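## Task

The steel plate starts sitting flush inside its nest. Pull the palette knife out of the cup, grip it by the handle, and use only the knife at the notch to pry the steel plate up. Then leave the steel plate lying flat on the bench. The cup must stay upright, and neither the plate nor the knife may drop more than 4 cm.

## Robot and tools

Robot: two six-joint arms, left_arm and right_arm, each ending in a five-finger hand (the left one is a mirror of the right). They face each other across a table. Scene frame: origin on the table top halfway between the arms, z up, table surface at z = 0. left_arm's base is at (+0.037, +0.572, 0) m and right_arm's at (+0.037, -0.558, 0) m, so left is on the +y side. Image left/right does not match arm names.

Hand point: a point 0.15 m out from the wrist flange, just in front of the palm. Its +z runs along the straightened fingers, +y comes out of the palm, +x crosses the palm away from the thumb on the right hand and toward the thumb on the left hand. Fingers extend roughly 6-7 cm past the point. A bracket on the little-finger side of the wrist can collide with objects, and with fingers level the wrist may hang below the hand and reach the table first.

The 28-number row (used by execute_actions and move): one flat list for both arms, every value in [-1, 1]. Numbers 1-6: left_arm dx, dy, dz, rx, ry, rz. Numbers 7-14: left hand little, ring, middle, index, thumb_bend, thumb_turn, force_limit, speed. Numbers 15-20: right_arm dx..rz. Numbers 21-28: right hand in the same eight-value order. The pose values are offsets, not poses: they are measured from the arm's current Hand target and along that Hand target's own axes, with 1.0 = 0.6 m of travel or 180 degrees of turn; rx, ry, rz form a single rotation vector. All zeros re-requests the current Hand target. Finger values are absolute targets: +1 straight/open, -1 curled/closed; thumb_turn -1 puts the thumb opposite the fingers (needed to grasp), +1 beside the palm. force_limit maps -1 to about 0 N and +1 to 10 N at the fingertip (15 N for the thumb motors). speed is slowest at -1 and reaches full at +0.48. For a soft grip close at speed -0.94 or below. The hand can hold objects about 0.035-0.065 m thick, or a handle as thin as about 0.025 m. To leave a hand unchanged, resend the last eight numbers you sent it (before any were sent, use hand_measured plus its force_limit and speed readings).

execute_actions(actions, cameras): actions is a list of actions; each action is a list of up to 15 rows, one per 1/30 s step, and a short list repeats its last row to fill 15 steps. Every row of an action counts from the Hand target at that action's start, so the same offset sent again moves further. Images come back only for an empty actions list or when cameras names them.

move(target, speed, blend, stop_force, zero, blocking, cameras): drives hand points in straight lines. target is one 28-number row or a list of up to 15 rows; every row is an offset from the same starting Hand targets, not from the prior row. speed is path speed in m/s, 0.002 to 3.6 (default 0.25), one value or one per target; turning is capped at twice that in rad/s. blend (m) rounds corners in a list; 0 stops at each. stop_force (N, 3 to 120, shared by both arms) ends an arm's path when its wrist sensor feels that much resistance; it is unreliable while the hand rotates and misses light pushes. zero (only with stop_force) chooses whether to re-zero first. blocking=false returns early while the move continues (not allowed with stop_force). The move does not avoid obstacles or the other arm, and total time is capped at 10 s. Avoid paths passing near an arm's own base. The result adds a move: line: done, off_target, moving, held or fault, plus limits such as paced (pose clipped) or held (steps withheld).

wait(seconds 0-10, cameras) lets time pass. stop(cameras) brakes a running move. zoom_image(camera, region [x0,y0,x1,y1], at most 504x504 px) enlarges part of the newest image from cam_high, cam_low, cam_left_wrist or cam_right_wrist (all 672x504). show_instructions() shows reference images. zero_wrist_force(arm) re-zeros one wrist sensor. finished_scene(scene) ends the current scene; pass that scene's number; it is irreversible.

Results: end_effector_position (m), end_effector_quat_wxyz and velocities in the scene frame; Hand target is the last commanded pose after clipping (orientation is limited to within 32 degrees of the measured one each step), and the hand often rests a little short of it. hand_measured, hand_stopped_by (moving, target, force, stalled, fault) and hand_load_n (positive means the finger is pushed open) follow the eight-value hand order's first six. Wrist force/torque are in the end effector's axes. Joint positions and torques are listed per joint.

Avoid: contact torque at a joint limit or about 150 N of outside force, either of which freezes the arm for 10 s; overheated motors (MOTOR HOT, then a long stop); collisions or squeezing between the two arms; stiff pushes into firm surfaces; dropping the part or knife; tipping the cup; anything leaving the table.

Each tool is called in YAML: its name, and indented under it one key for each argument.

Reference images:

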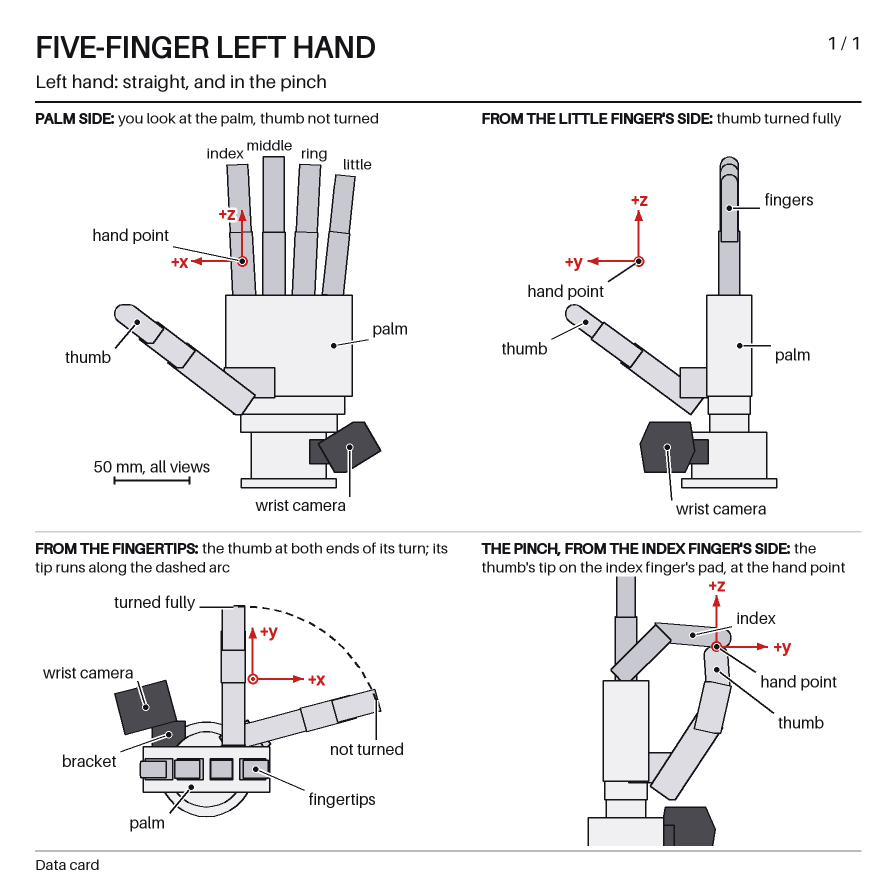

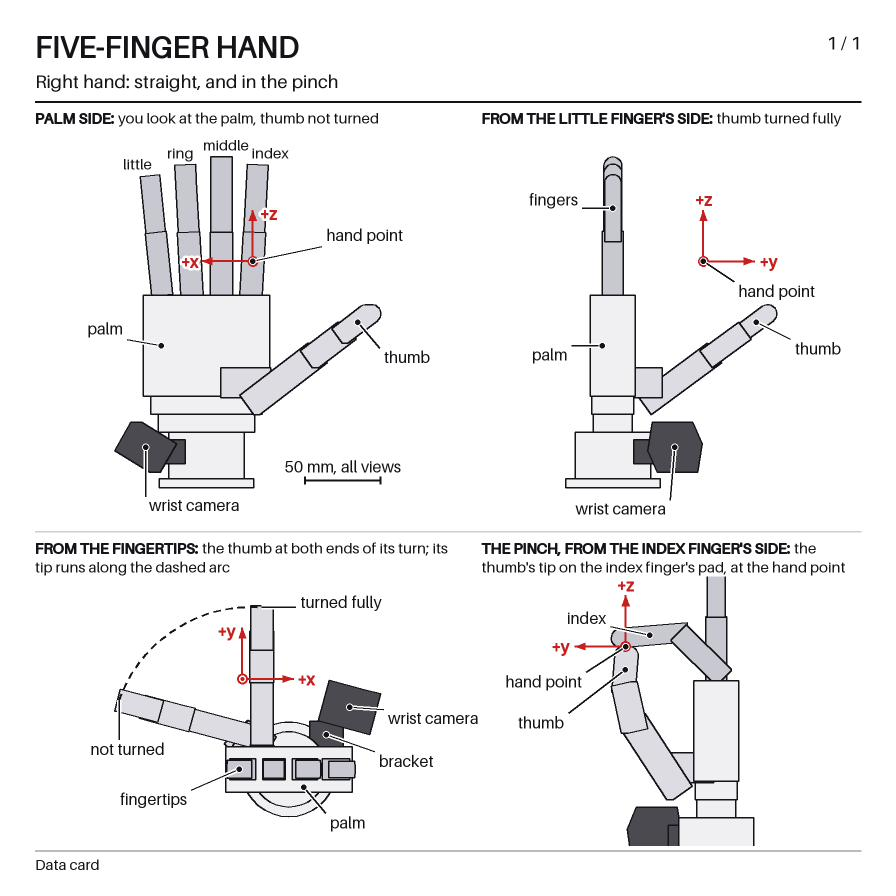

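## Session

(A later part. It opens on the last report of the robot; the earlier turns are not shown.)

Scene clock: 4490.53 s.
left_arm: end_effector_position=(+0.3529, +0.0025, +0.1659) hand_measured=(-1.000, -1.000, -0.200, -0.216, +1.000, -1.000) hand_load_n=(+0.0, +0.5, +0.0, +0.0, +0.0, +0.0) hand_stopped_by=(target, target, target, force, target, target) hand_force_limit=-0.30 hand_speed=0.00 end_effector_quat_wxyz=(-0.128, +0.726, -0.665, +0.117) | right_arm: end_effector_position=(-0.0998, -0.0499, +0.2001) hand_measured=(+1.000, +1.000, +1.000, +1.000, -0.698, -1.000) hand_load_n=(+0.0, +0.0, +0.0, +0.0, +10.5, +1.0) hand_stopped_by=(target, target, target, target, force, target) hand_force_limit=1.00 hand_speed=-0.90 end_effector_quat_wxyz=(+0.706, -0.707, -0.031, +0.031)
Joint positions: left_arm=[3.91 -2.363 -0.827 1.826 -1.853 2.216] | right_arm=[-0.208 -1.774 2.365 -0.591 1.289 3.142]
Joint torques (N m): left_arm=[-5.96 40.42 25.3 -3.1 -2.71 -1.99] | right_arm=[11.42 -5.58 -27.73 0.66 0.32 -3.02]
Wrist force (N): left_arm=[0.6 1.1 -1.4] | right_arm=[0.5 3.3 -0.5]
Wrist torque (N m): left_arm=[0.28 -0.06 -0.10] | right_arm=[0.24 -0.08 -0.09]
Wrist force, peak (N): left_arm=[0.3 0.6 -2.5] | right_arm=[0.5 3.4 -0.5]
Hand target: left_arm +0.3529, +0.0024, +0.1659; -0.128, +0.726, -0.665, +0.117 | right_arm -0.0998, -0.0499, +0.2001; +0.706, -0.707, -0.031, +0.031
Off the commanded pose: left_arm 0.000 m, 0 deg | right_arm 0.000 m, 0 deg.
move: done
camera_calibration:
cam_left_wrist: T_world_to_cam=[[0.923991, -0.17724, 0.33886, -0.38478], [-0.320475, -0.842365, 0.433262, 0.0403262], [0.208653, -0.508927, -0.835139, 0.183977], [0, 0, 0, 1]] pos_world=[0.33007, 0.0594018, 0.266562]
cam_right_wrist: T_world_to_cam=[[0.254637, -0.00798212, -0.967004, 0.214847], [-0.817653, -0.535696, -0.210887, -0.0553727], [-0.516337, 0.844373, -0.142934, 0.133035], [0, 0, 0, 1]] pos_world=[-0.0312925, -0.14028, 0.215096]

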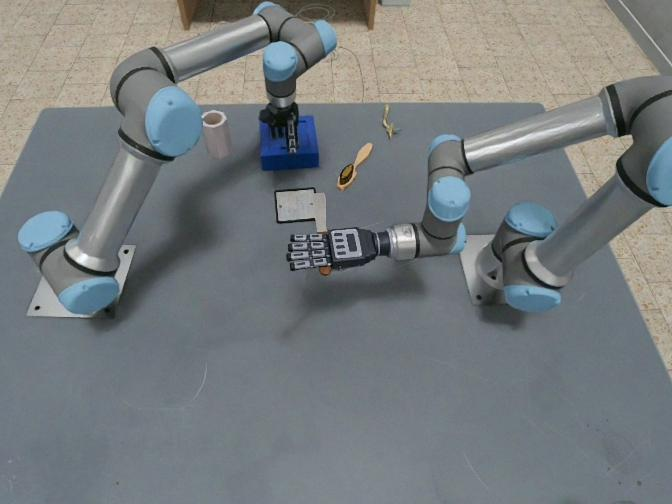

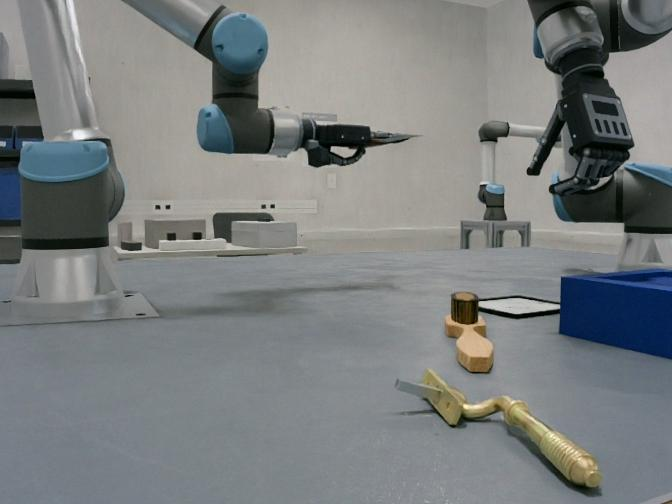

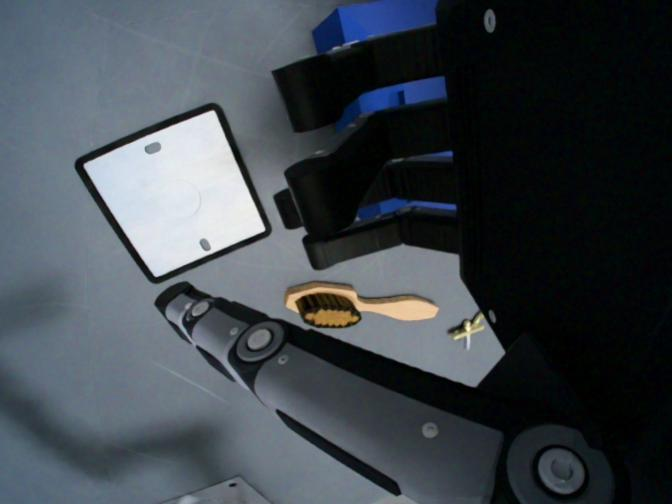

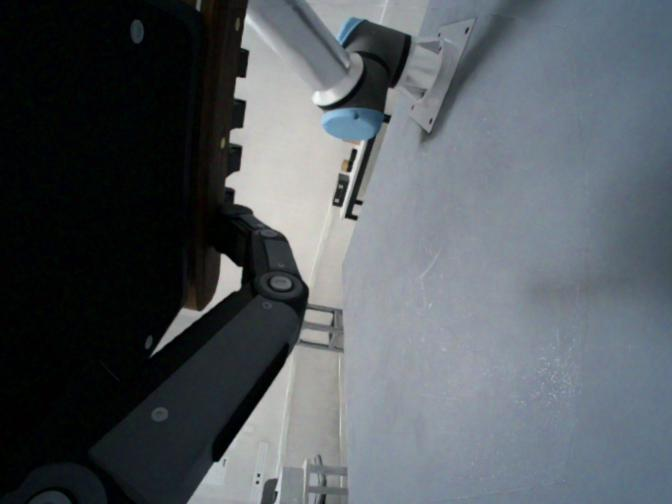

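move:
  target: [0,0,0,0,0,0,-1,-1,-0.2,-0.3,1,-1,-0.3,0,0,0.2,0,0,0,0.0444,1,1,1,1,-1.0,-1,1.0,-0.9]
  speed: 0.15
  cameras: ["cam_high","cam_low","cam_right_wrist"]

zoom_image:
  camera: "cam_low"
  region: [172, 100, 472, 300]

Scene clock: 4552.83 s.
left_arm: end_effector_position=(+0.3529, +0.0024, +0.1659) hand_measured=(-1.000, -1.000, -0.200, -0.216, +1.000, -1.000) hand_load_n=(+0.0, +0.0, +0.0, +0.0, +0.0, +0.0) hand_stopped_by=(target, target, target, force, target, target) hand_force_limit=-0.30 hand_speed=0.00 end_effector_quat_wxyz=(-0.128, +0.726, -0.665, +0.117) | right_arm: end_effector_position=(-0.0998, -0.0500, +0.0801) hand_measured=(+1.000, +1.000, +1.000, +1.000, -0.698, -1.000) hand_load_n=(+0.0, +0.0, +0.0, +0.0, +10.0, +1.0) hand_stopped_by=(target, target, target, target, force, target) hand_force_limit=1.00 hand_speed=-0.90 end_effector_quat_wxyz=(+0.702, -0.707, +0.019, +0.080)
Joint positions: left_arm=[3.91 -2.363 -0.827 1.825 -1.853 2.216] | right_arm=[-0.24 -1.435 2.528 -1.092 1.257 3.281]
Joint torques (N m): left_arm=[-8.15 41.23 26.63 -3.51 -2.6 -1.92] | right_arm=[3.43 -6.98 -2.9 -4.13 0.6 2.79]
Wrist force (N): left_arm=[0.3 1.3 -1.4] | right_arm=[0.9 3.0 -0.2]
Wrist torque (N m): left_arm=[0.32 -0.01 -0.11] | right_arm=[0.15 -0.12 -0.11]
Wrist force, peak (N): left_arm=[0.4 1.3 -1.7] | right_arm=[1.0 3.6 -0.5]
Hand target: left_arm +0.3529, +0.0024, +0.1659; -0.128, +0.726, -0.665, +0.117 | right_arm -0.0999, -0.0500, +0.0801; +0.702, -0.707, +0.019, +0.080
Off the commanded pose: left_arm 0.000 m, 0 deg | right_arm 0.000 m, 0 deg.
move: done
camera_calibration:
cam_right_wrist: T_world_to_cam=[[0.118227, -0.0199961, -0.992785, 0.086617], [-0.838623, -0.537386, -0.0890444, -0.0927089], [-0.531728, 0.8431, -0.0803025, 0.109334], [0, 0, 0, 1]] pos_world=[-0.0298523, -0.140268, 0.0865167]
Images, in order (width x height): cam_high 672x504, cam_low 672x504, cam_right_wrist 672x504.

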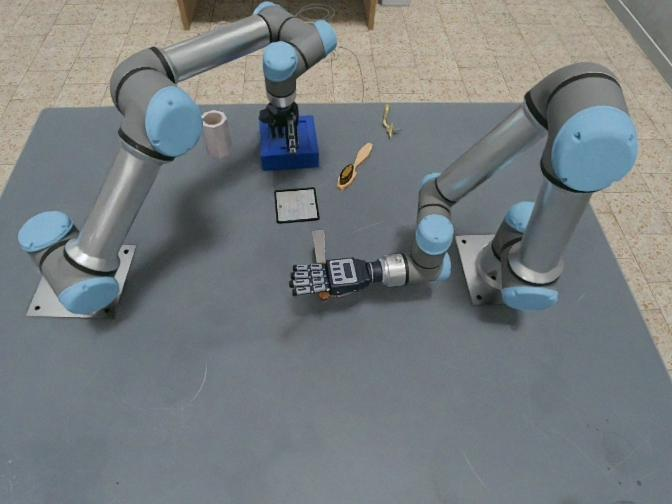

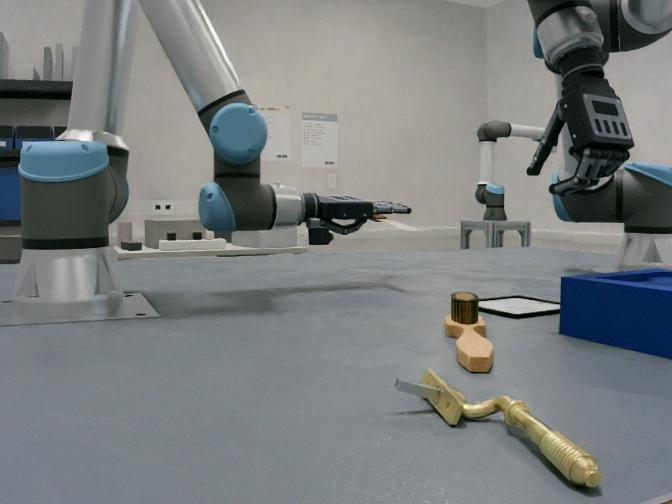

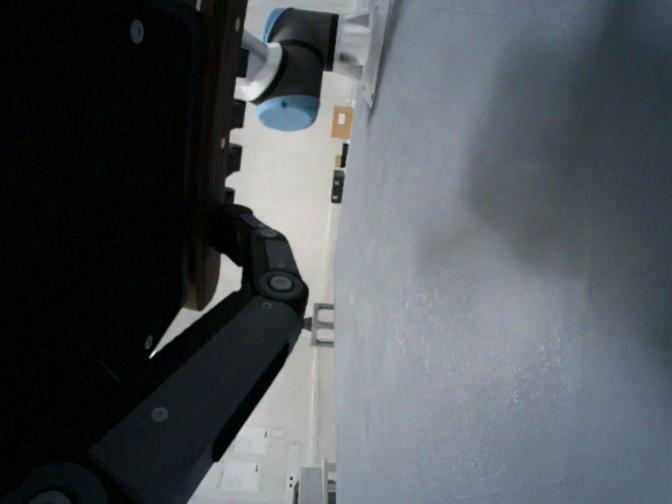

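Scaled by 1.680 from the camera's 672x504 image, which has a finer 960x720 frame.

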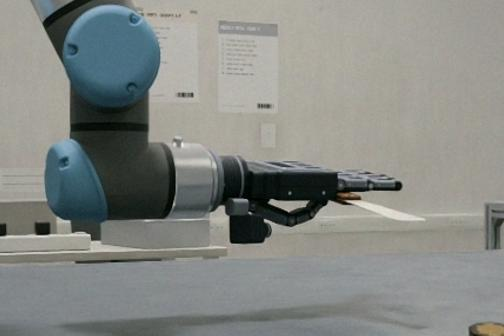

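move:
  target: [0,0,0,0,0,0,-1,-1,-0.2,-0.3,1,-1,-0.3,0,0.0102,0.0726,0,0,0,0,1,1,1,1,-1.0,-1,1.0,-0.9]
  speed: 0.08
  stop_force: 8
  cameras: ["cam_low","cam_right_wrist"]

zoom_image:
  camera: "cam_low"
  region: [232, 180, 452, 300]

Scene clock: 4581.90 s.
left_arm: end_effector_position=(+0.3529, +0.0024, +0.1659) hand_measured=(-1.000, -1.000, -0.200, -0.216, +1.000, -1.000) hand_load_n=(+0.0, +0.0, +0.0, +0.0, +0.0, +0.0) hand_stopped_by=(target, target, target, force, target, target) hand_force_limit=-0.30 hand_speed=0.00 end_effector_quat_wxyz=(-0.128, +0.726, -0.665, +0.117) | right_arm: end_effector_position=(-0.0999, -0.0500, +0.0361) hand_measured=(+1.000, +1.000, +1.000, +1.000, -0.698, -1.000) hand_load_n=(+0.0, +0.0, +0.0, +0.0, +10.0, +1.5) hand_stopped_by=(target, target, target, target, force, target) hand_force_limit=1.00 hand_speed=-0.90 end_effector_quat_wxyz=(+0.702, -0.707, +0.019, +0.080)
Joint positions: left_arm=[3.91 -2.363 -0.827 1.825 -1.853 2.216] | right_arm=[-0.24 -1.265 2.552 -1.286 1.257 3.281]
Joint torques (N m): left_arm=[-8.22 41.74 26.6 -3.31 -2.83 -1.87] | right_arm=[11.8 -10.58 1.49 -3.81 1.4 2.65]
Wrist force (N): left_arm=[0.3 1.1 -1.3] | right_arm=[0.6 2.9 0.0]
Wrist torque (N m): left_arm=[0.29 -0.03 -0.11] | right_arm=[0.12 -0.08 -0.12]
Wrist force, peak (N): left_arm=[0.2 1.1 -2.0] | right_arm=[0.9 3.5 -0.7]
Hand target: left_arm +0.3529, +0.0024, +0.1659; -0.128, +0.726, -0.665, +0.117 | right_arm -0.0999, -0.0500, +0.0361; +0.702, -0.707, +0.019, +0.080
Off the commanded pose: left_arm 0.000 m, 0 deg | right_arm 0.000 m, 0 deg.
move: done
camera_calibration:
cam_right_wrist: T_world_to_cam=[[0.118227, -0.0199961, -0.992785, 0.0429345], [-0.838623, -0.537386, -0.0890444, -0.0966268], [-0.531728, 0.8431, -0.0803025, 0.105801], [0, 0, 0, 1]] pos_world=[-0.0298523, -0.140268, 0.0425167]
Images, in order (width x height): cam_low 672x504, cam_right_wrist 672x504.

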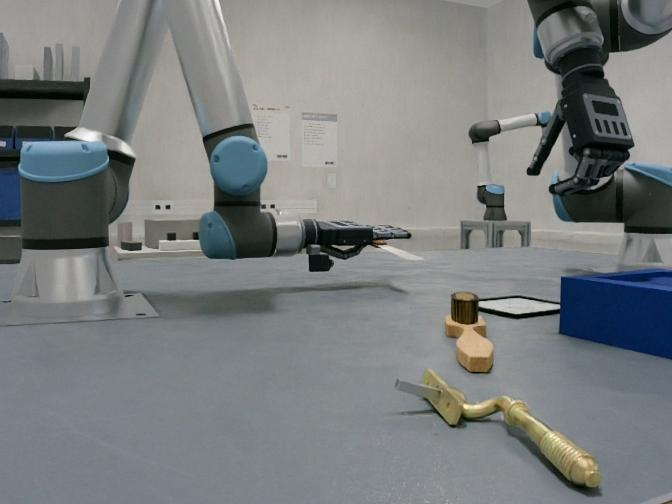

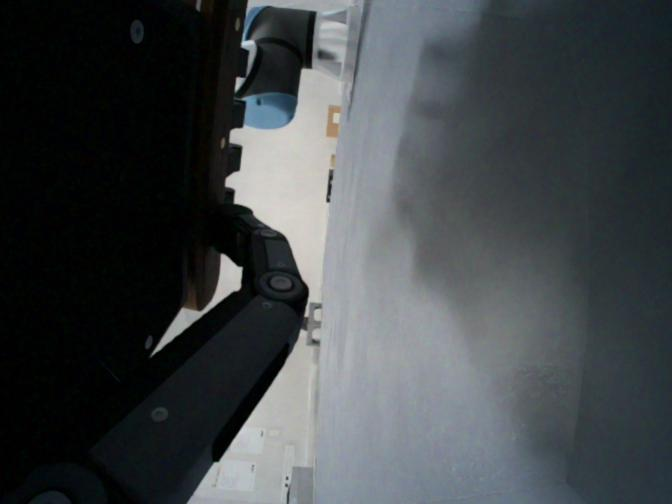

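Scaled by 2.291 from the camera's 672x504 image, which has a finer 960x720 frame.

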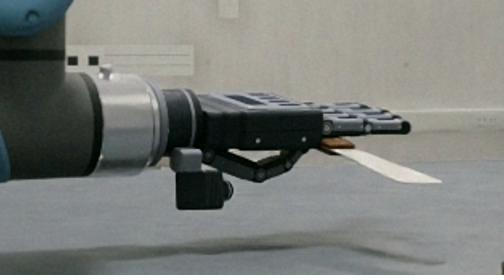

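move:
  target: [0,0,0,0,0,0,-1,-1,-0.2,-0.3,1,-1,-0.3,0,0,0,0,0,0,0,1,1,1,1,-0.58,-1,1.0,-0.85]
  cameras: ["cam_low","cam_right_wrist"]

zoom_image:
  camera: "cam_low"
  region: [232, 180, 452, 300]

Scene clock: 4587.10 s.
left_arm: end_effector_position=(+0.3529, +0.0024, +0.1659) hand_measured=(-1.000, -1.000, -0.200, -0.216, +1.000, -1.000) hand_load_n=(+0.0, +0.0, +0.0, +0.5, -0.5, +0.0) hand_stopped_by=(target, target, target, force, target, target) hand_force_limit=-0.30 hand_speed=0.00 end_effector_quat_wxyz=(-0.128, +0.726, -0.665, +0.117) | right_arm: end_effector_position=(-0.0999, -0.0500, +0.0361) hand_measured=(+1.000, +1.000, +1.000, +1.000, -0.580, -1.000) hand_load_n=(+0.0, +0.0, +0.0, +0.0, +1.0, +0.5) hand_stopped_by=(target, target, target, target, target, target) hand_force_limit=1.00 hand_speed=-0.85 end_effector_quat_wxyz=(+0.702, -0.707, +0.019, +0.080)
Joint positions: left_arm=[3.91 -2.363 -0.827 1.825 -1.853 2.216] | right_arm=[-0.24 -1.265 2.552 -1.286 1.257 3.281]
Joint torques (N m): left_arm=[-7.42 41.5 25.68 -3.19 -2.74 -1.81] | right_arm=[12.07 -11.57 1.81 -3.57 1.19 2.63]
Wrist force (N): left_arm=[0.5 0.9 -1.2] | right_arm=[0.5 3.0 -0.4]
Wrist torque (N m): left_arm=[0.24 -0.03 -0.09] | right_arm=[0.16 -0.05 -0.13]
Wrist force, peak (N): left_arm=[0.5 1.0 -2.1] | right_arm=[0.7 3.3 -0.3]
Hand target: left_arm +0.3529, +0.0024, +0.1659; -0.128, +0.726, -0.665, +0.117 | right_arm -0.0999, -0.0500, +0.0361; +0.702, -0.707, +0.019, +0.080
Off the commanded pose: left_arm 0.000 m, 0 deg | right_arm 0.000 m, 0 deg.
move: done
camera_calibration:
cam_right_wrist: T_world_to_cam=[[0.118227, -0.0199961, -0.992785, 0.0429345], [-0.838623, -0.537386, -0.0890444, -0.0966268], [-0.531728, 0.8431, -0.0803025, 0.105801], [0, 0, 0, 1]] pos_world=[-0.0298523, -0.140268, 0.0425167]
Images, in order (width x height): cam_low 672x504, cam_right_wrist 672x504.

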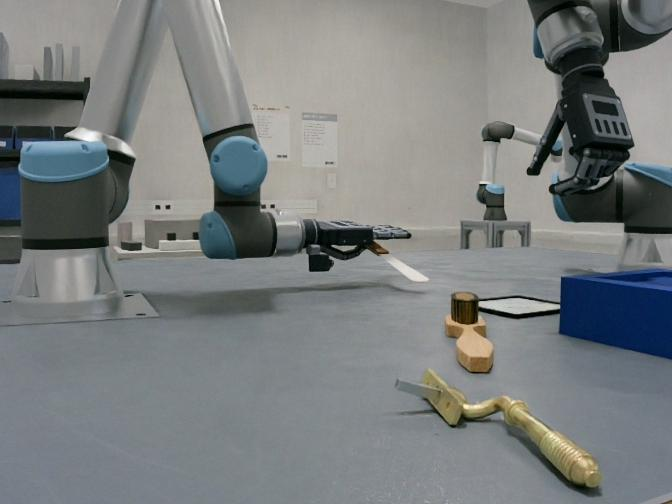

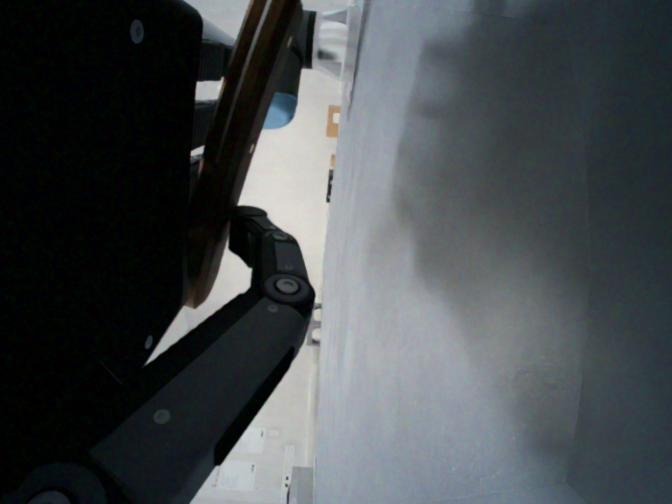

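Scaled by 2.291 from the camera's 672x504 image, which has a finer 960x720 frame.

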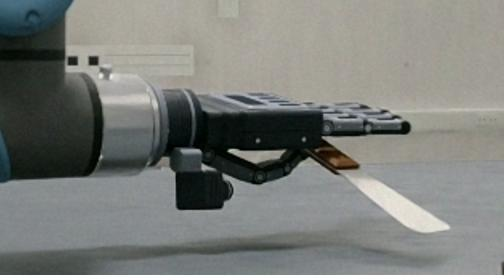

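move:
  target: [0,0,0,0,0,0,-1,-1,-0.2,-0.3,1,-1,-0.3,0,0,0,0,0,0,0,1,1,1,1,-0.48,-1,1.0,-0.85]
  cameras: ["cam_low","cam_right_wrist"]

zoom_image:
  camera: "cam_low"
  region: [232, 180, 452, 300]

Scene clock: 4601.57 s.
left_arm: end_effector_position=(+0.3529, +0.0024, +0.1659) hand_measured=(-1.000, -1.000, -0.200, -0.216, +1.000, -1.000) hand_load_n=(+0.0, +0.0, +0.0, +0.0, +0.0, +0.0) hand_stopped_by=(target, target, target, force, target, target) hand_force_limit=-0.30 hand_speed=0.00 end_effector_quat_wxyz=(-0.128, +0.726, -0.665, +0.117) | right_arm: end_effector_position=(-0.0999, -0.0500, +0.0361) hand_measured=(+1.000, +1.000, +1.000, +1.000, -0.480, -1.000) hand_load_n=(+0.0, +0.0, +0.0, +0.0, +0.5, +0.0) hand_stopped_by=(target, target, target, target, target, target) hand_force_limit=1.00 hand_speed=-0.85 end_effector_quat_wxyz=(+0.702, -0.707, +0.019, +0.080)
Joint positions: left_arm=[3.91 -2.363 -0.827 1.825 -1.853 2.216] | right_arm=[-0.24 -1.265 2.552 -1.286 1.257 3.281]
Joint torques (N m): left_arm=[-8.26 41.77 26.3 -3.11 -2.5 -1.7] | right_arm=[11.8 -12.35 1.33 -3.41 0.85 2.52]
Wrist force (N): left_arm=[0.2 1.2 -1.4] | right_arm=[0.6 2.6 -0.1]
Wrist torque (N m): left_arm=[0.30 0.00 -0.12] | right_arm=[0.09 -0.09 -0.15]
Wrist force, peak (N): left_arm=[0.2 1.3 -1.9] | right_arm=[0.9 3.2 -0.5]
Hand target: left_arm +0.3529, +0.0024, +0.1659; -0.128, +0.726, -0.665, +0.117 | right_arm -0.0999, -0.0500, +0.0361; +0.702, -0.707, +0.019, +0.080
Off the commanded pose: left_arm 0.000 m, 0 deg | right_arm 0.000 m, 0 deg.
move: done
camera_calibration:
cam_right_wrist: T_world_to_cam=[[0.118227, -0.0199961, -0.992785, 0.0429345], [-0.838623, -0.537386, -0.0890444, -0.0966268], [-0.531728, 0.8431, -0.0803025, 0.105801], [0, 0, 0, 1]] pos_world=[-0.0298523, -0.140268, 0.0425167]
Images, in order (width x height): cam_low 672x504, cam_right_wrist 672x504.

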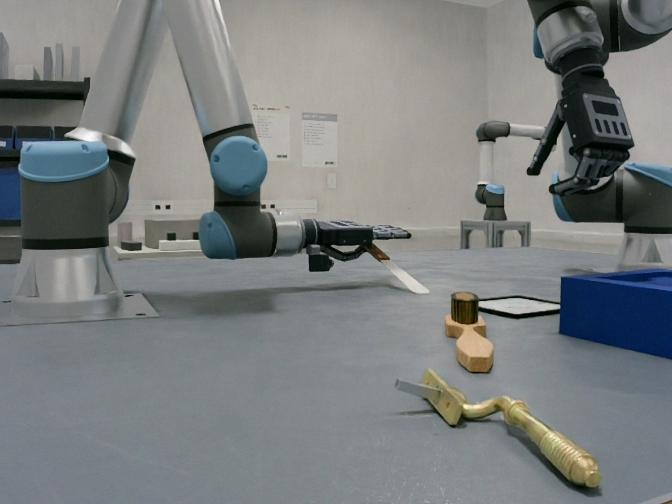

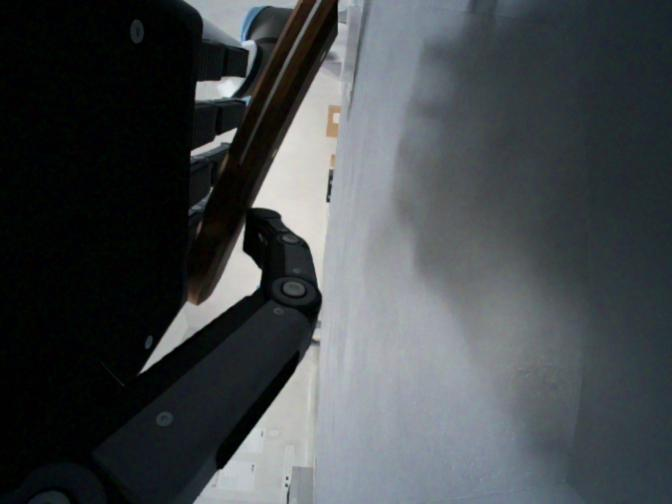

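Scaled by 2.291 from the camera's 672x504 image, which has a finer 960x720 frame.

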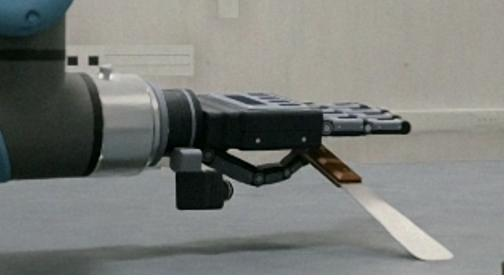

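move:
  target: [0,0,0,0,0,0,-1,-1,-0.2,-0.3,1,-1,-0.3,0,0,0,0,0,0,0,1,1,1,1,-0.33,-1,1.0,-0.85]
  cameras: ["cam_low","cam_right_wrist"]

zoom_image:
  camera: "cam_low"
  region: [232, 180, 452, 300]

Scene clock: 4608.53 s.
left_arm: end_effector_position=(+0.3529, +0.0024, +0.1659) hand_measured=(-1.000, -1.000, -0.200, -0.216, +1.000, -1.000) hand_load_n=(+0.0, +0.0, +0.0, +0.0, +0.0, +0.0) hand_stopped_by=(target, target, target, force, target, target) hand_force_limit=-0.30 hand_speed=0.00 end_effector_quat_wxyz=(-0.128, +0.726, -0.665, +0.117) | right_arm: end_effector_position=(-0.0999, -0.0500, +0.0361) hand_measured=(+1.000, +1.000, +1.000, +1.000, -0.330, -1.000) hand_load_n=(-0.5, -0.5, +0.0, +0.0, +0.5, +0.0) hand_stopped_by=(target, target, target, target, target, target) hand_force_limit=1.00 hand_speed=-0.85 end_effector_quat_wxyz=(+0.702, -0.707, +0.019, +0.080)
Joint positions: left_arm=[3.91 -2.363 -0.827 1.825 -1.853 2.216] | right_arm=[-0.24 -1.265 2.552 -1.286 1.257 3.281]
Joint torques (N m): left_arm=[-7.95 42.05 25.89 -3.08 -2.73 -1.6] | right_arm=[11.4 -13.13 0.94 -3.15 0.41 2.51]
Wrist force (N): left_arm=[0.2 1.0 -1.4] | right_arm=[0.6 2.9 -0.1]
Wrist torque (N m): left_arm=[0.28 0.00 -0.11] | right_arm=[0.14 -0.09 -0.14]
Wrist force, peak (N): left_arm=[0.7 1.4 -1.6] | right_arm=[0.7 3.1 -0.8]
Hand target: left_arm +0.3529, +0.0024, +0.1659; -0.128, +0.726, -0.665, +0.117 | right_arm -0.0999, -0.0500, +0.0361; +0.702, -0.707, +0.019, +0.080
Off the commanded pose: left_arm 0.000 m, 0 deg | right_arm 0.000 m, 0 deg.
move: done
camera_calibration:
cam_right_wrist: T_world_to_cam=[[0.118227, -0.0199961, -0.992785, 0.0429345], [-0.838623, -0.537386, -0.0890444, -0.0966268], [-0.531728, 0.8431, -0.0803025, 0.105801], [0, 0, 0, 1]] pos_world=[-0.0298523, -0.140268, 0.0425167]
Images, in order (width x height): cam_low 672x504, cam_right_wrist 672x504.

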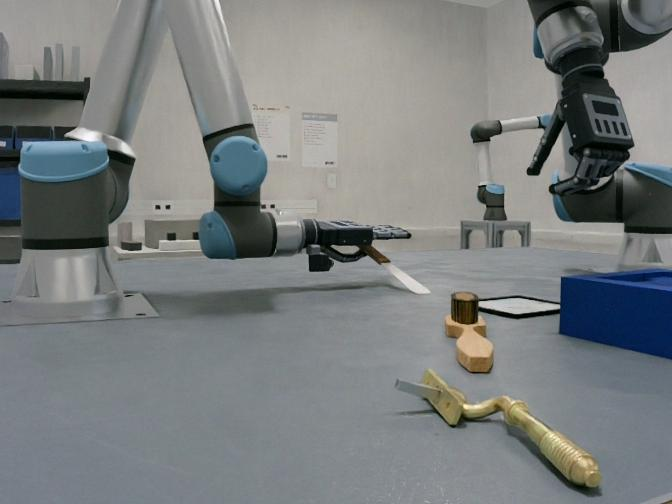

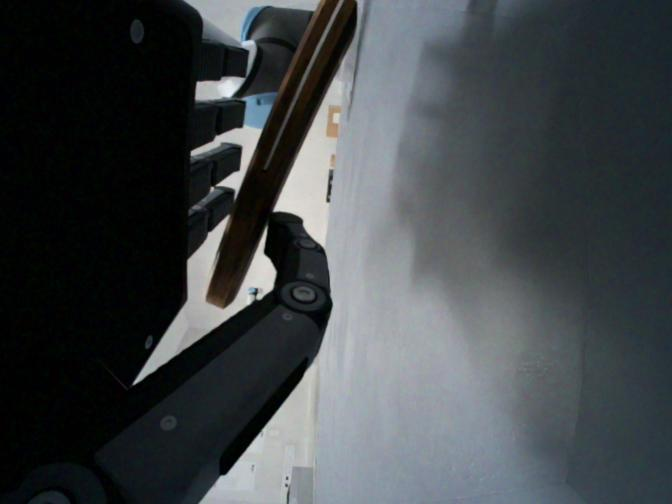

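Scaled by 2.291 from the camera's 672x504 image, which has a finer 960x720 frame.

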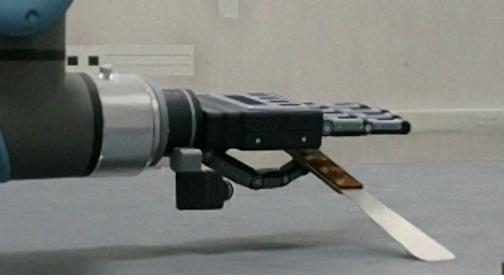

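move:
  target: [0,0,0,0,0,0,-1,-1,-0.2,-0.3,1,-1,-0.3,0,0.0042,0.0297,0,0,0,-0.0556,1,1,1,1,-0.33,-1,1.0,-0.85]
  speed: 0.02
  cameras: ["cam_low","cam_right_wrist"]

zoom_image:
  camera: "cam_low"
  region: [232, 180, 452, 300]

Scene clock: 4630.77 s.
left_arm: end_effector_position=(+0.3529, +0.0024, +0.1659) hand_measured=(-1.000, -1.000, -0.200, -0.216, +1.000, -1.000) hand_load_n=(+0.0, +0.0, +0.0, +0.0, +0.0, +0.0) hand_stopped_by=(target, target, target, force, target, target) hand_force_limit=-0.30 hand_speed=0.00 end_effector_quat_wxyz=(-0.128, +0.726, -0.665, +0.117) | right_arm: end_effector_position=(-0.0999, -0.0501, +0.0181) hand_measured=(+1.000, +1.000, +1.000, +1.000, -0.330, -1.000) hand_load_n=(+0.0, +0.0, -0.5, +0.0, +0.0, +0.0) hand_stopped_by=(target, target, target, target, target, target) hand_force_limit=1.00 hand_speed=-0.85 end_effector_quat_wxyz=(+0.707, -0.706, -0.043, +0.019)
Joint positions: left_arm=[3.91 -2.363 -0.827 1.825 -1.853 2.216] | right_arm=[-0.199 -1.213 2.548 -1.335 1.298 3.107]
Joint torques (N m): left_arm=[-8.74 40.82 25.83 -3.17 -2.56 -1.5] | right_arm=[12.13 -12.26 -16.19 -4.07 1.45 -2.93]
Wrist force (N): left_arm=[0.1 1.3 -1.3] | right_arm=[0.2 2.4 -0.7]
Wrist torque (N m): left_arm=[0.32 0.02 -0.13] | right_arm=[0.16 -0.05 -0.11]
Wrist force, peak (N): left_arm=[0.4 1.6 -1.7] | right_arm=[0.8 3.1 -0.3]
Hand target: left_arm +0.3529, +0.0024, +0.1659; -0.128, +0.726, -0.665, +0.117 | right_arm -0.0999, -0.0501, +0.0181; +0.707, -0.706, -0.043, +0.019
Off the commanded pose: left_arm 0.000 m, 0 deg | right_arm 0.000 m, 0 deg.
move: done
camera_calibration:
cam_right_wrist: T_world_to_cam=[[0.288181, -0.00507646, -0.957562, 0.0421849], [-0.809819, -0.534949, -0.240881, -0.0924841], [-0.511024, 0.844869, -0.158273, 0.107855], [0, 0, 0, 1]] pos_world=[-0.0319357, -0.140384, 0.0351876]
Images, in order (width x height): cam_low 672x504, cam_right_wrist 672x504.

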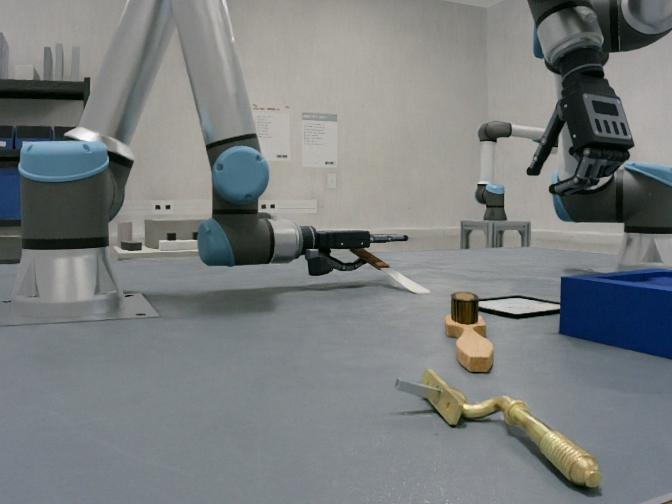

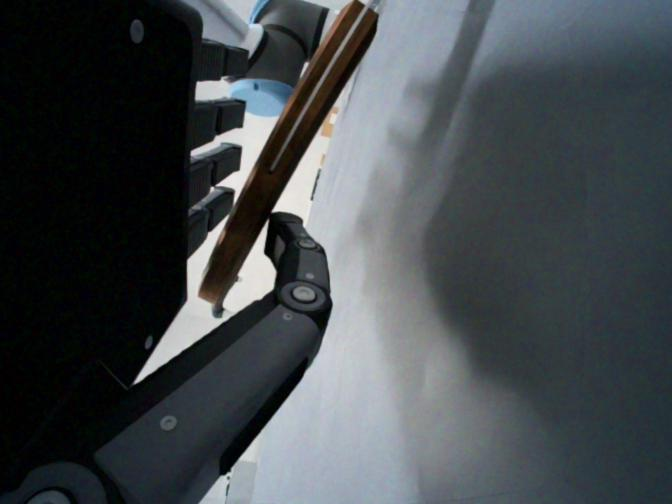

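Scaled by 2.291 from the camera's 672x504 image, which has a finer 960x720 frame.

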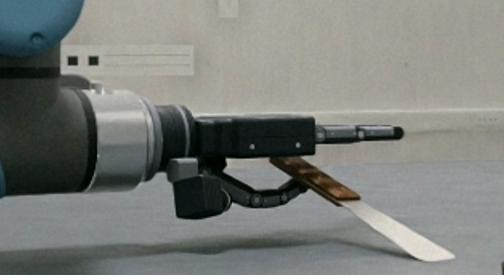

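move:
  target: [0,0,0,0,0,0,-1,-1,-0.2,-0.3,1,-1,-0.3,0,0,0,0,0,0,0,1,1,1,1,-0.1,-1,1.0,-0.85]
  speed: 0.02
  cameras: ["cam_low","cam_right_wrist"]

zoom_image:
  camera: "cam_low"
  region: [232, 180, 452, 300]

Scene clock: 4647.87 s.
left_arm: end_effector_position=(+0.3529, +0.0024, +0.1659) hand_measured=(-1.000, -1.000, -0.200, -0.216, +1.000, -1.000) hand_load_n=(+0.5, +0.0, +0.0, +0.0, -0.5, +0.5) hand_stopped_by=(target, target, target, force, target, target) hand_force_limit=-0.30 hand_speed=0.00 end_effector_quat_wxyz=(-0.128, +0.726, -0.665, +0.117) | right_arm: end_effector_position=(-0.0999, -0.0501, +0.0181) hand_measured=(+1.000, +1.000, +1.000, +1.000, -0.100, -1.000) hand_load_n=(+0.0, +0.0, +0.0, +0.0, +0.5, +0.0) hand_stopped_by=(target, target, target, target, target, target) hand_force_limit=1.00 hand_speed=-0.85 end_effector_quat_wxyz=(+0.707, -0.706, -0.043, +0.019)
Joint positions: left_arm=[3.91 -2.363 -0.827 1.825 -1.853 2.216] | right_arm=[-0.199 -1.213 2.548 -1.335 1.298 3.107]
Joint torques (N m): left_arm=[-8.07 42.19 26.27 -3.06 -2.72 -1.48] | right_arm=[12.63 -11.66 -16.05 -3.89 1.5 -2.94]
Wrist force (N): left_arm=[0.5 1.1 -1.4] | right_arm=[0.2 2.2 -0.3]
Wrist torque (N m): left_arm=[0.28 -0.05 -0.10] | right_arm=[0.11 -0.08 -0.11]
Wrist force, peak (N): left_arm=[0.6 1.4 -1.7] | right_arm=[0.4 2.7 -0.5]
Hand target: left_arm +0.3529, +0.0024, +0.1659; -0.128, +0.726, -0.665, +0.117 | right_arm -0.0999, -0.0501, +0.0181; +0.707, -0.706, -0.043, +0.019
Off the commanded pose: left_arm 0.000 m, 0 deg | right_arm 0.000 m, 0 deg.
move: done
camera_calibration:
cam_right_wrist: T_world_to_cam=[[0.288408, -0.00503664, -0.957494, 0.042196], [-0.809743, -0.53497, -0.24109, -0.0924774], [-0.511016, 0.844856, -0.158368, 0.107857], [0, 0, 0, 1]] pos_world=[-0.031936, -0.140384, 0.0351882]
Images, in order (width x height): cam_low 672x504, cam_right_wrist 672x504.

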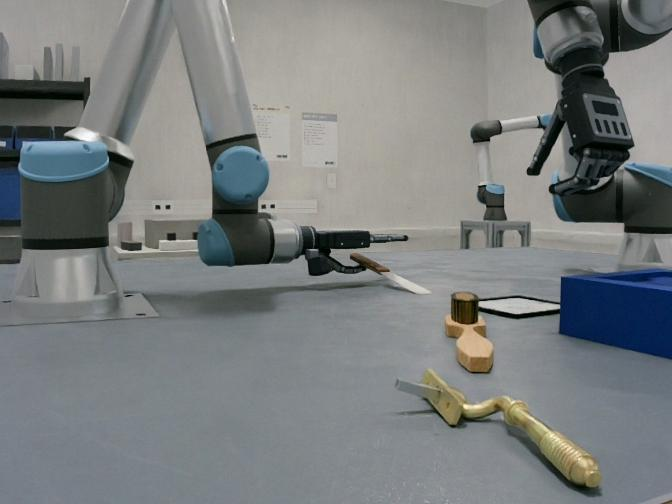

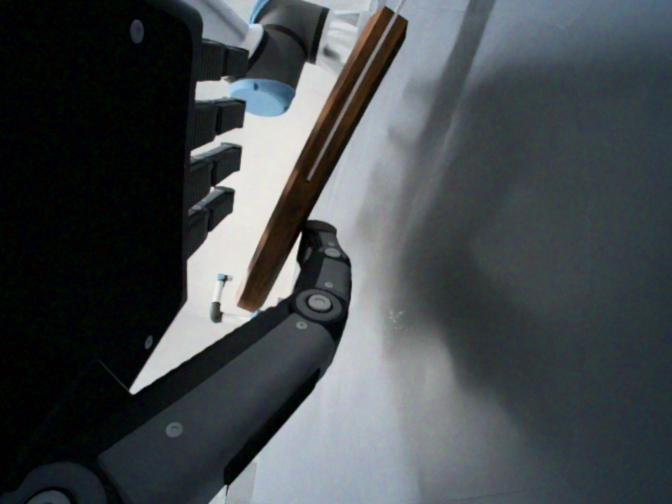

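Scaled by 2.291 from the camera's 672x504 image, which has a finer 960x720 frame.

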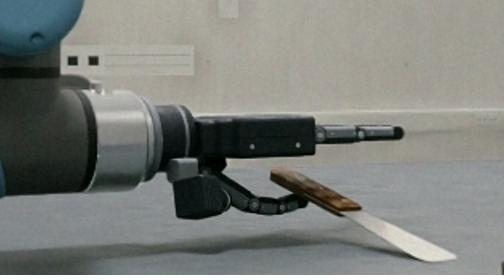

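execute_actions:
  actions: []
  cameras: ["cam_high","cam_left_wrist"]

zoom_image:
  camera: "cam_high"
  region: [250, 170, 390, 310]

Scene clock: 4670.10 s.
left_arm: end_effector_position=(+0.3529, +0.0024, +0.1659) hand_measured=(-1.000, -1.000, -0.200, -0.216, +1.000, -1.000) hand_load_n=(+0.5, +0.0, +0.0, +0.5, +0.0, +0.0) hand_stopped_by=(target, target, target, force, target, target) hand_force_limit=-0.30 hand_speed=0.00 end_effector_quat_wxyz=(-0.128, +0.726, -0.665, +0.117) | right_arm: end_effector_position=(-0.0999, -0.0501, +0.0181) hand_measured=(+1.000, +1.000, +1.000, +1.000, -0.100, -1.000) hand_load_n=(+0.0, +0.0, +0.0, +0.0, +0.5, +0.0) hand_stopped_by=(target, target, target, target, target, target) hand_force_limit=1.00 hand_speed=-0.85 end_effector_quat_wxyz=(+0.707, -0.706, -0.043, +0.019)
Joint positions: left_arm=[3.91 -2.363 -0.827 1.825 -1.853 2.216] | right_arm=[-0.199 -1.213 2.548 -1.335 1.298 3.107]
Joint velocities: within noise
Joint torques (N m): left_arm=[-7.66 41.66 27.2 -2.96 -2.79 -1.36] | right_arm=[11.96 -12.2 -15.19 -3.94 1.55 -3]
Wrist force (N): left_arm=[0.2 1.2 -1.2] | right_arm=[0.1 2.4 -0.6]
Wrist torque (N m): left_arm=[0.29 0.02 -0.12] | right_arm=[0.18 -0.04 -0.11]
Wrist force, peak (N): left_arm=[0.2 1.6 -1.5] | right_arm=[-0.2 2.9 -0.3]
Hand target: left_arm +0.3529, +0.0024, +0.1659; -0.128, +0.726, -0.665, +0.117 | right_arm -0.0999, -0.0501, +0.0181; +0.707, -0.706, -0.043, +0.019
Off the commanded pose: left_arm 0.000 m, 0 deg | right_arm 0.000 m, 0 deg.
camera_calibration:
cam_left_wrist: T_world_to_cam=[[0.924018, -0.177303, 0.338753, -0.384683], [-0.320471, -0.842371, 0.433254, 0.0402109], [0.208539, -0.508896, -0.835187, 0.183996], [0, 0, 0, 1]] pos_world=[0.32997, 0.0593017, 0.266562]
Images, in order (width x height): cam_high 672x504, cam_left_wrist 672x504.

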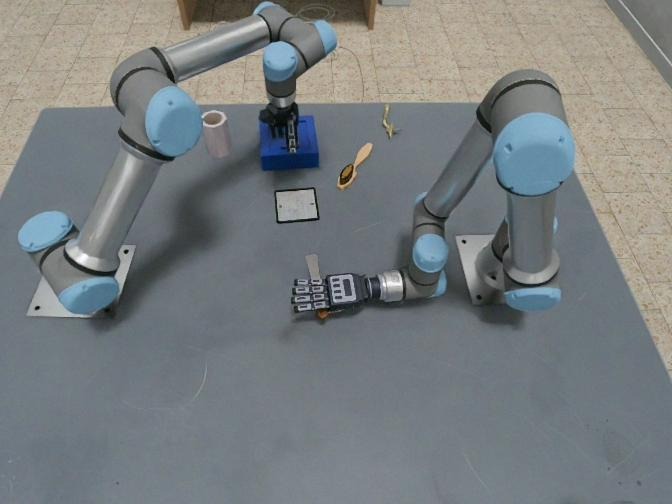

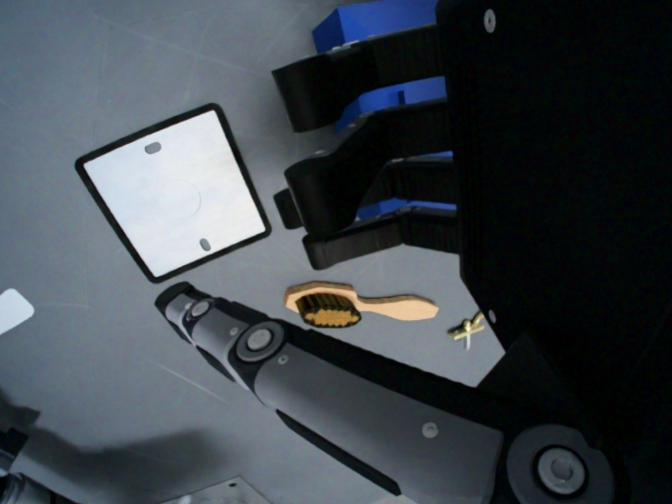

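Scaled by 3.600 from the camera's 672x504 image, which has a finer 960x720 frame.

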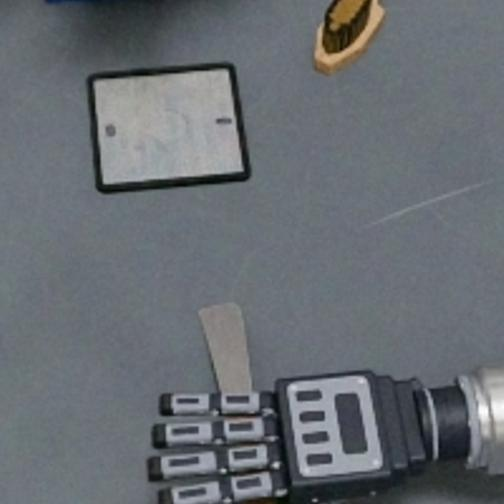

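move:
  target: [0,0,0,0,0,0,-1,-1,-1,1,1,1,-0.2,0.2,0,0,0,0,0,0,1,1,1,1,-0.1,-1,1.0,-0.85]
  speed: 0.1

move:
  target: [0.0135,0.4943,-0.2048,-0.194,0,0,-1,-1,-1,1,1,1,-0.2,0.2,0,0,0,0,0,0,1,1,1,1,-0.1,-1,1.0,-0.85]
  speed: 0.15
  cameras: ["all"]

Scene clock: 4714.20 s.
left_arm: end_effector_position=(+0.3529, +0.0024, +0.1659) hand_measured=(-1.000, -1.000, -1.000, +1.000, +1.000, +1.000) hand_load_n=(+0.0, +0.0, +0.5, +0.0, +0.0, +0.0) hand_stopped_by=(target, target, target, target, target, target) hand_force_limit=-0.20 hand_speed=0.20 end_effector_quat_wxyz=(-0.128, +0.726, -0.665, +0.117) | right_arm: end_effector_position=(-0.0999, -0.0501, +0.0181) hand_measured=(+1.000, +1.000, +1.000, +1.000, -0.100, -1.000) hand_load_n=(+0.0, +0.0, +0.0, +0.0, +0.5, +0.0) hand_stopped_by=(target, target, target, target, target, target) hand_force_limit=1.00 hand_speed=-0.85 end_effector_quat_wxyz=(+0.707, -0.706, -0.043, +0.019)
Joint positions: left_arm=[3.91 -2.363 -0.827 1.825 -1.853 2.216] | right_arm=[-0.199 -1.213 2.548 -1.335 1.298 3.107]
Joint torques (N m): left_arm=[-8.17 41.76 25.29 -2.99 -2 -1.54] | right_arm=[12.39 -12.66 -15.23 -3.98 1.36 -2.79]
Wrist force (N): left_arm=[0.4 0.9 -1.7] | right_arm=[-0.1 2.3 -0.8]
Wrist torque (N m): left_arm=[0.27 -0.05 -0.10] | right_arm=[0.16 -0.02 -0.12]
Wrist force, peak (N): left_arm=[0.1 1.3 -1.8] | right_arm=[0.1 2.7 -0.8]
Hand target: left_arm +0.3529, +0.0024, +0.1659; -0.128, +0.726, -0.665, +0.117 | right_arm -0.0999, -0.0501, +0.0181; +0.707, -0.706, -0.043, +0.019
Off the commanded pose: left_arm 0.000 m, 0 deg | right_arm 0.000 m, 0 deg.
move: done

Scene clock: 4716.90 s.
left_arm: end_effector_position=(+0.0342, -0.0338, +0.1804) hand_measured=(-1.000, -1.000, -1.000, +1.000, +1.000, +1.000) hand_load_n=(+0.0, +0.0, +0.0, +0.0, +0.0, +0.0) hand_stopped_by=(target, target, target, target, target, target) hand_force_limit=-0.20 hand_speed=0.20 end_effector_quat_wxyz=(+0.096, +0.731, -0.670, -0.088) | right_arm: end_effector_position=(-0.0999, -0.0501, +0.0181) hand_measured=(+1.000, +1.000, +1.000, +1.000, -0.100, -1.000) hand_load_n=(+0.0, +0.0, +0.0, +0.0, +0.5, +0.5) hand_stopped_by=(target, target, target, target, target, target) hand_force_limit=1.00 hand_speed=-0.85 end_effector_quat_wxyz=(+0.707, -0.706, -0.043, +0.019)
Joint positions: left_arm=[3.644 -2.282 -1.084 1.703 -1.326 1.932] | right_arm=[-0.199 -1.213 2.548 -1.335 1.298 3.107]
Joint torques (N m): left_arm=[-9.71 37.07 11.34 -0.87 2.75 -1.4] | right_arm=[11.82 -12.79 -15.42 -3.74 1.54 -2.85]
Wrist force (N): left_arm=[0.0 0.0 -1.2] | right_arm=[0.3 2.3 -0.6]
Wrist torque (N m): left_arm=[0.17 0.00 0.03] | right_arm=[0.15 -0.08 -0.10]
Wrist force, peak (N): left_arm=[0.3 1.4 -1.7] | right_arm=[0.0 2.6 -0.8]
Hand target: left_arm +0.0341, -0.0339, +0.1803; +0.096, +0.731, -0.670, -0.088 | right_arm -0.0999, -0.0501, +0.0181; +0.707, -0.706, -0.043, +0.019
Off the commanded pose: left_arm 0.000 m, 0 deg | right_arm 0.000 m, 0 deg.
move: done
camera_calibration:
cam_left_wrist: T_world_to_cam=[[0.954995, -0.174322, -0.239992, 0.00181571], [-0.00279833, -0.814343, 0.580377, -0.135104], [-0.296608, -0.553586, -0.778181, 0.249629], [0, 0, 0, 1]] pos_world=[0.07193, 0.0284865, 0.273104]
cam_right_wrist: T_world_to_cam=[[0.288408, -0.00503664, -0.957494, 0.042196], [-0.809743, -0.53497, -0.24109, -0.0924774], [-0.511016, 0.844856, -0.158368, 0.107857], [0, 0, 0, 1]] pos_world=[-0.031936, -0.140384, 0.0351882]

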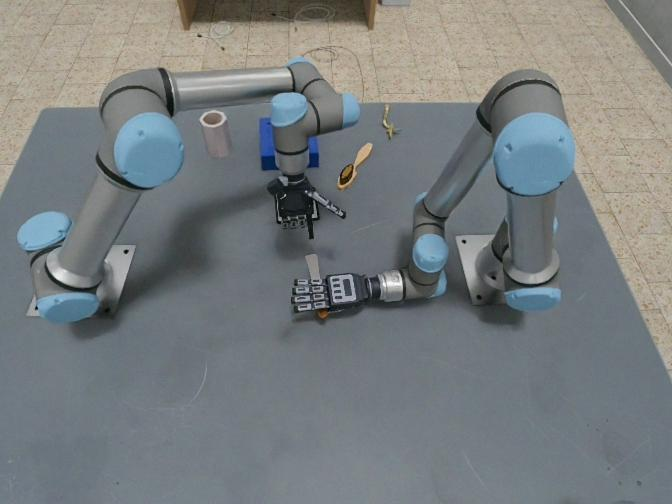

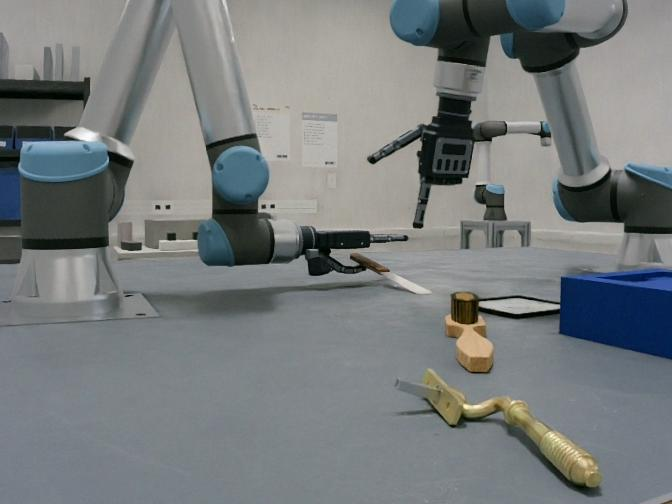

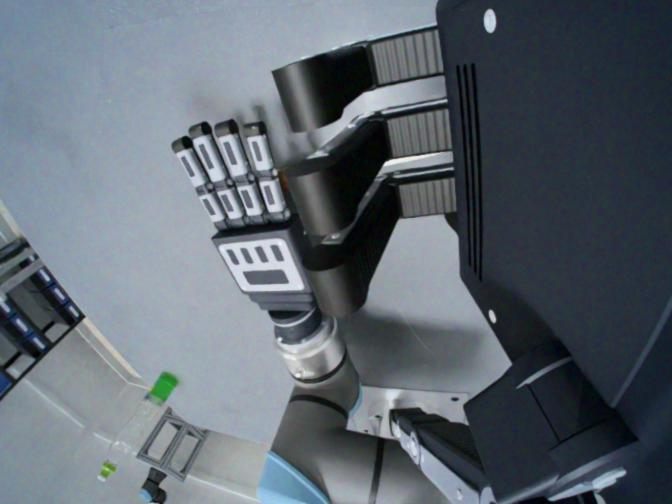

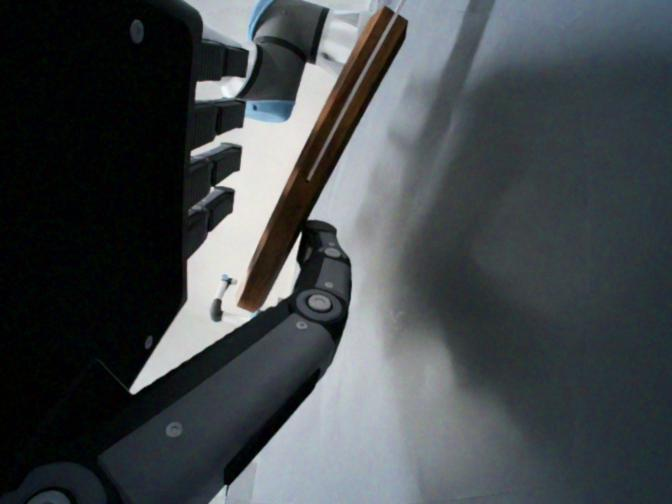

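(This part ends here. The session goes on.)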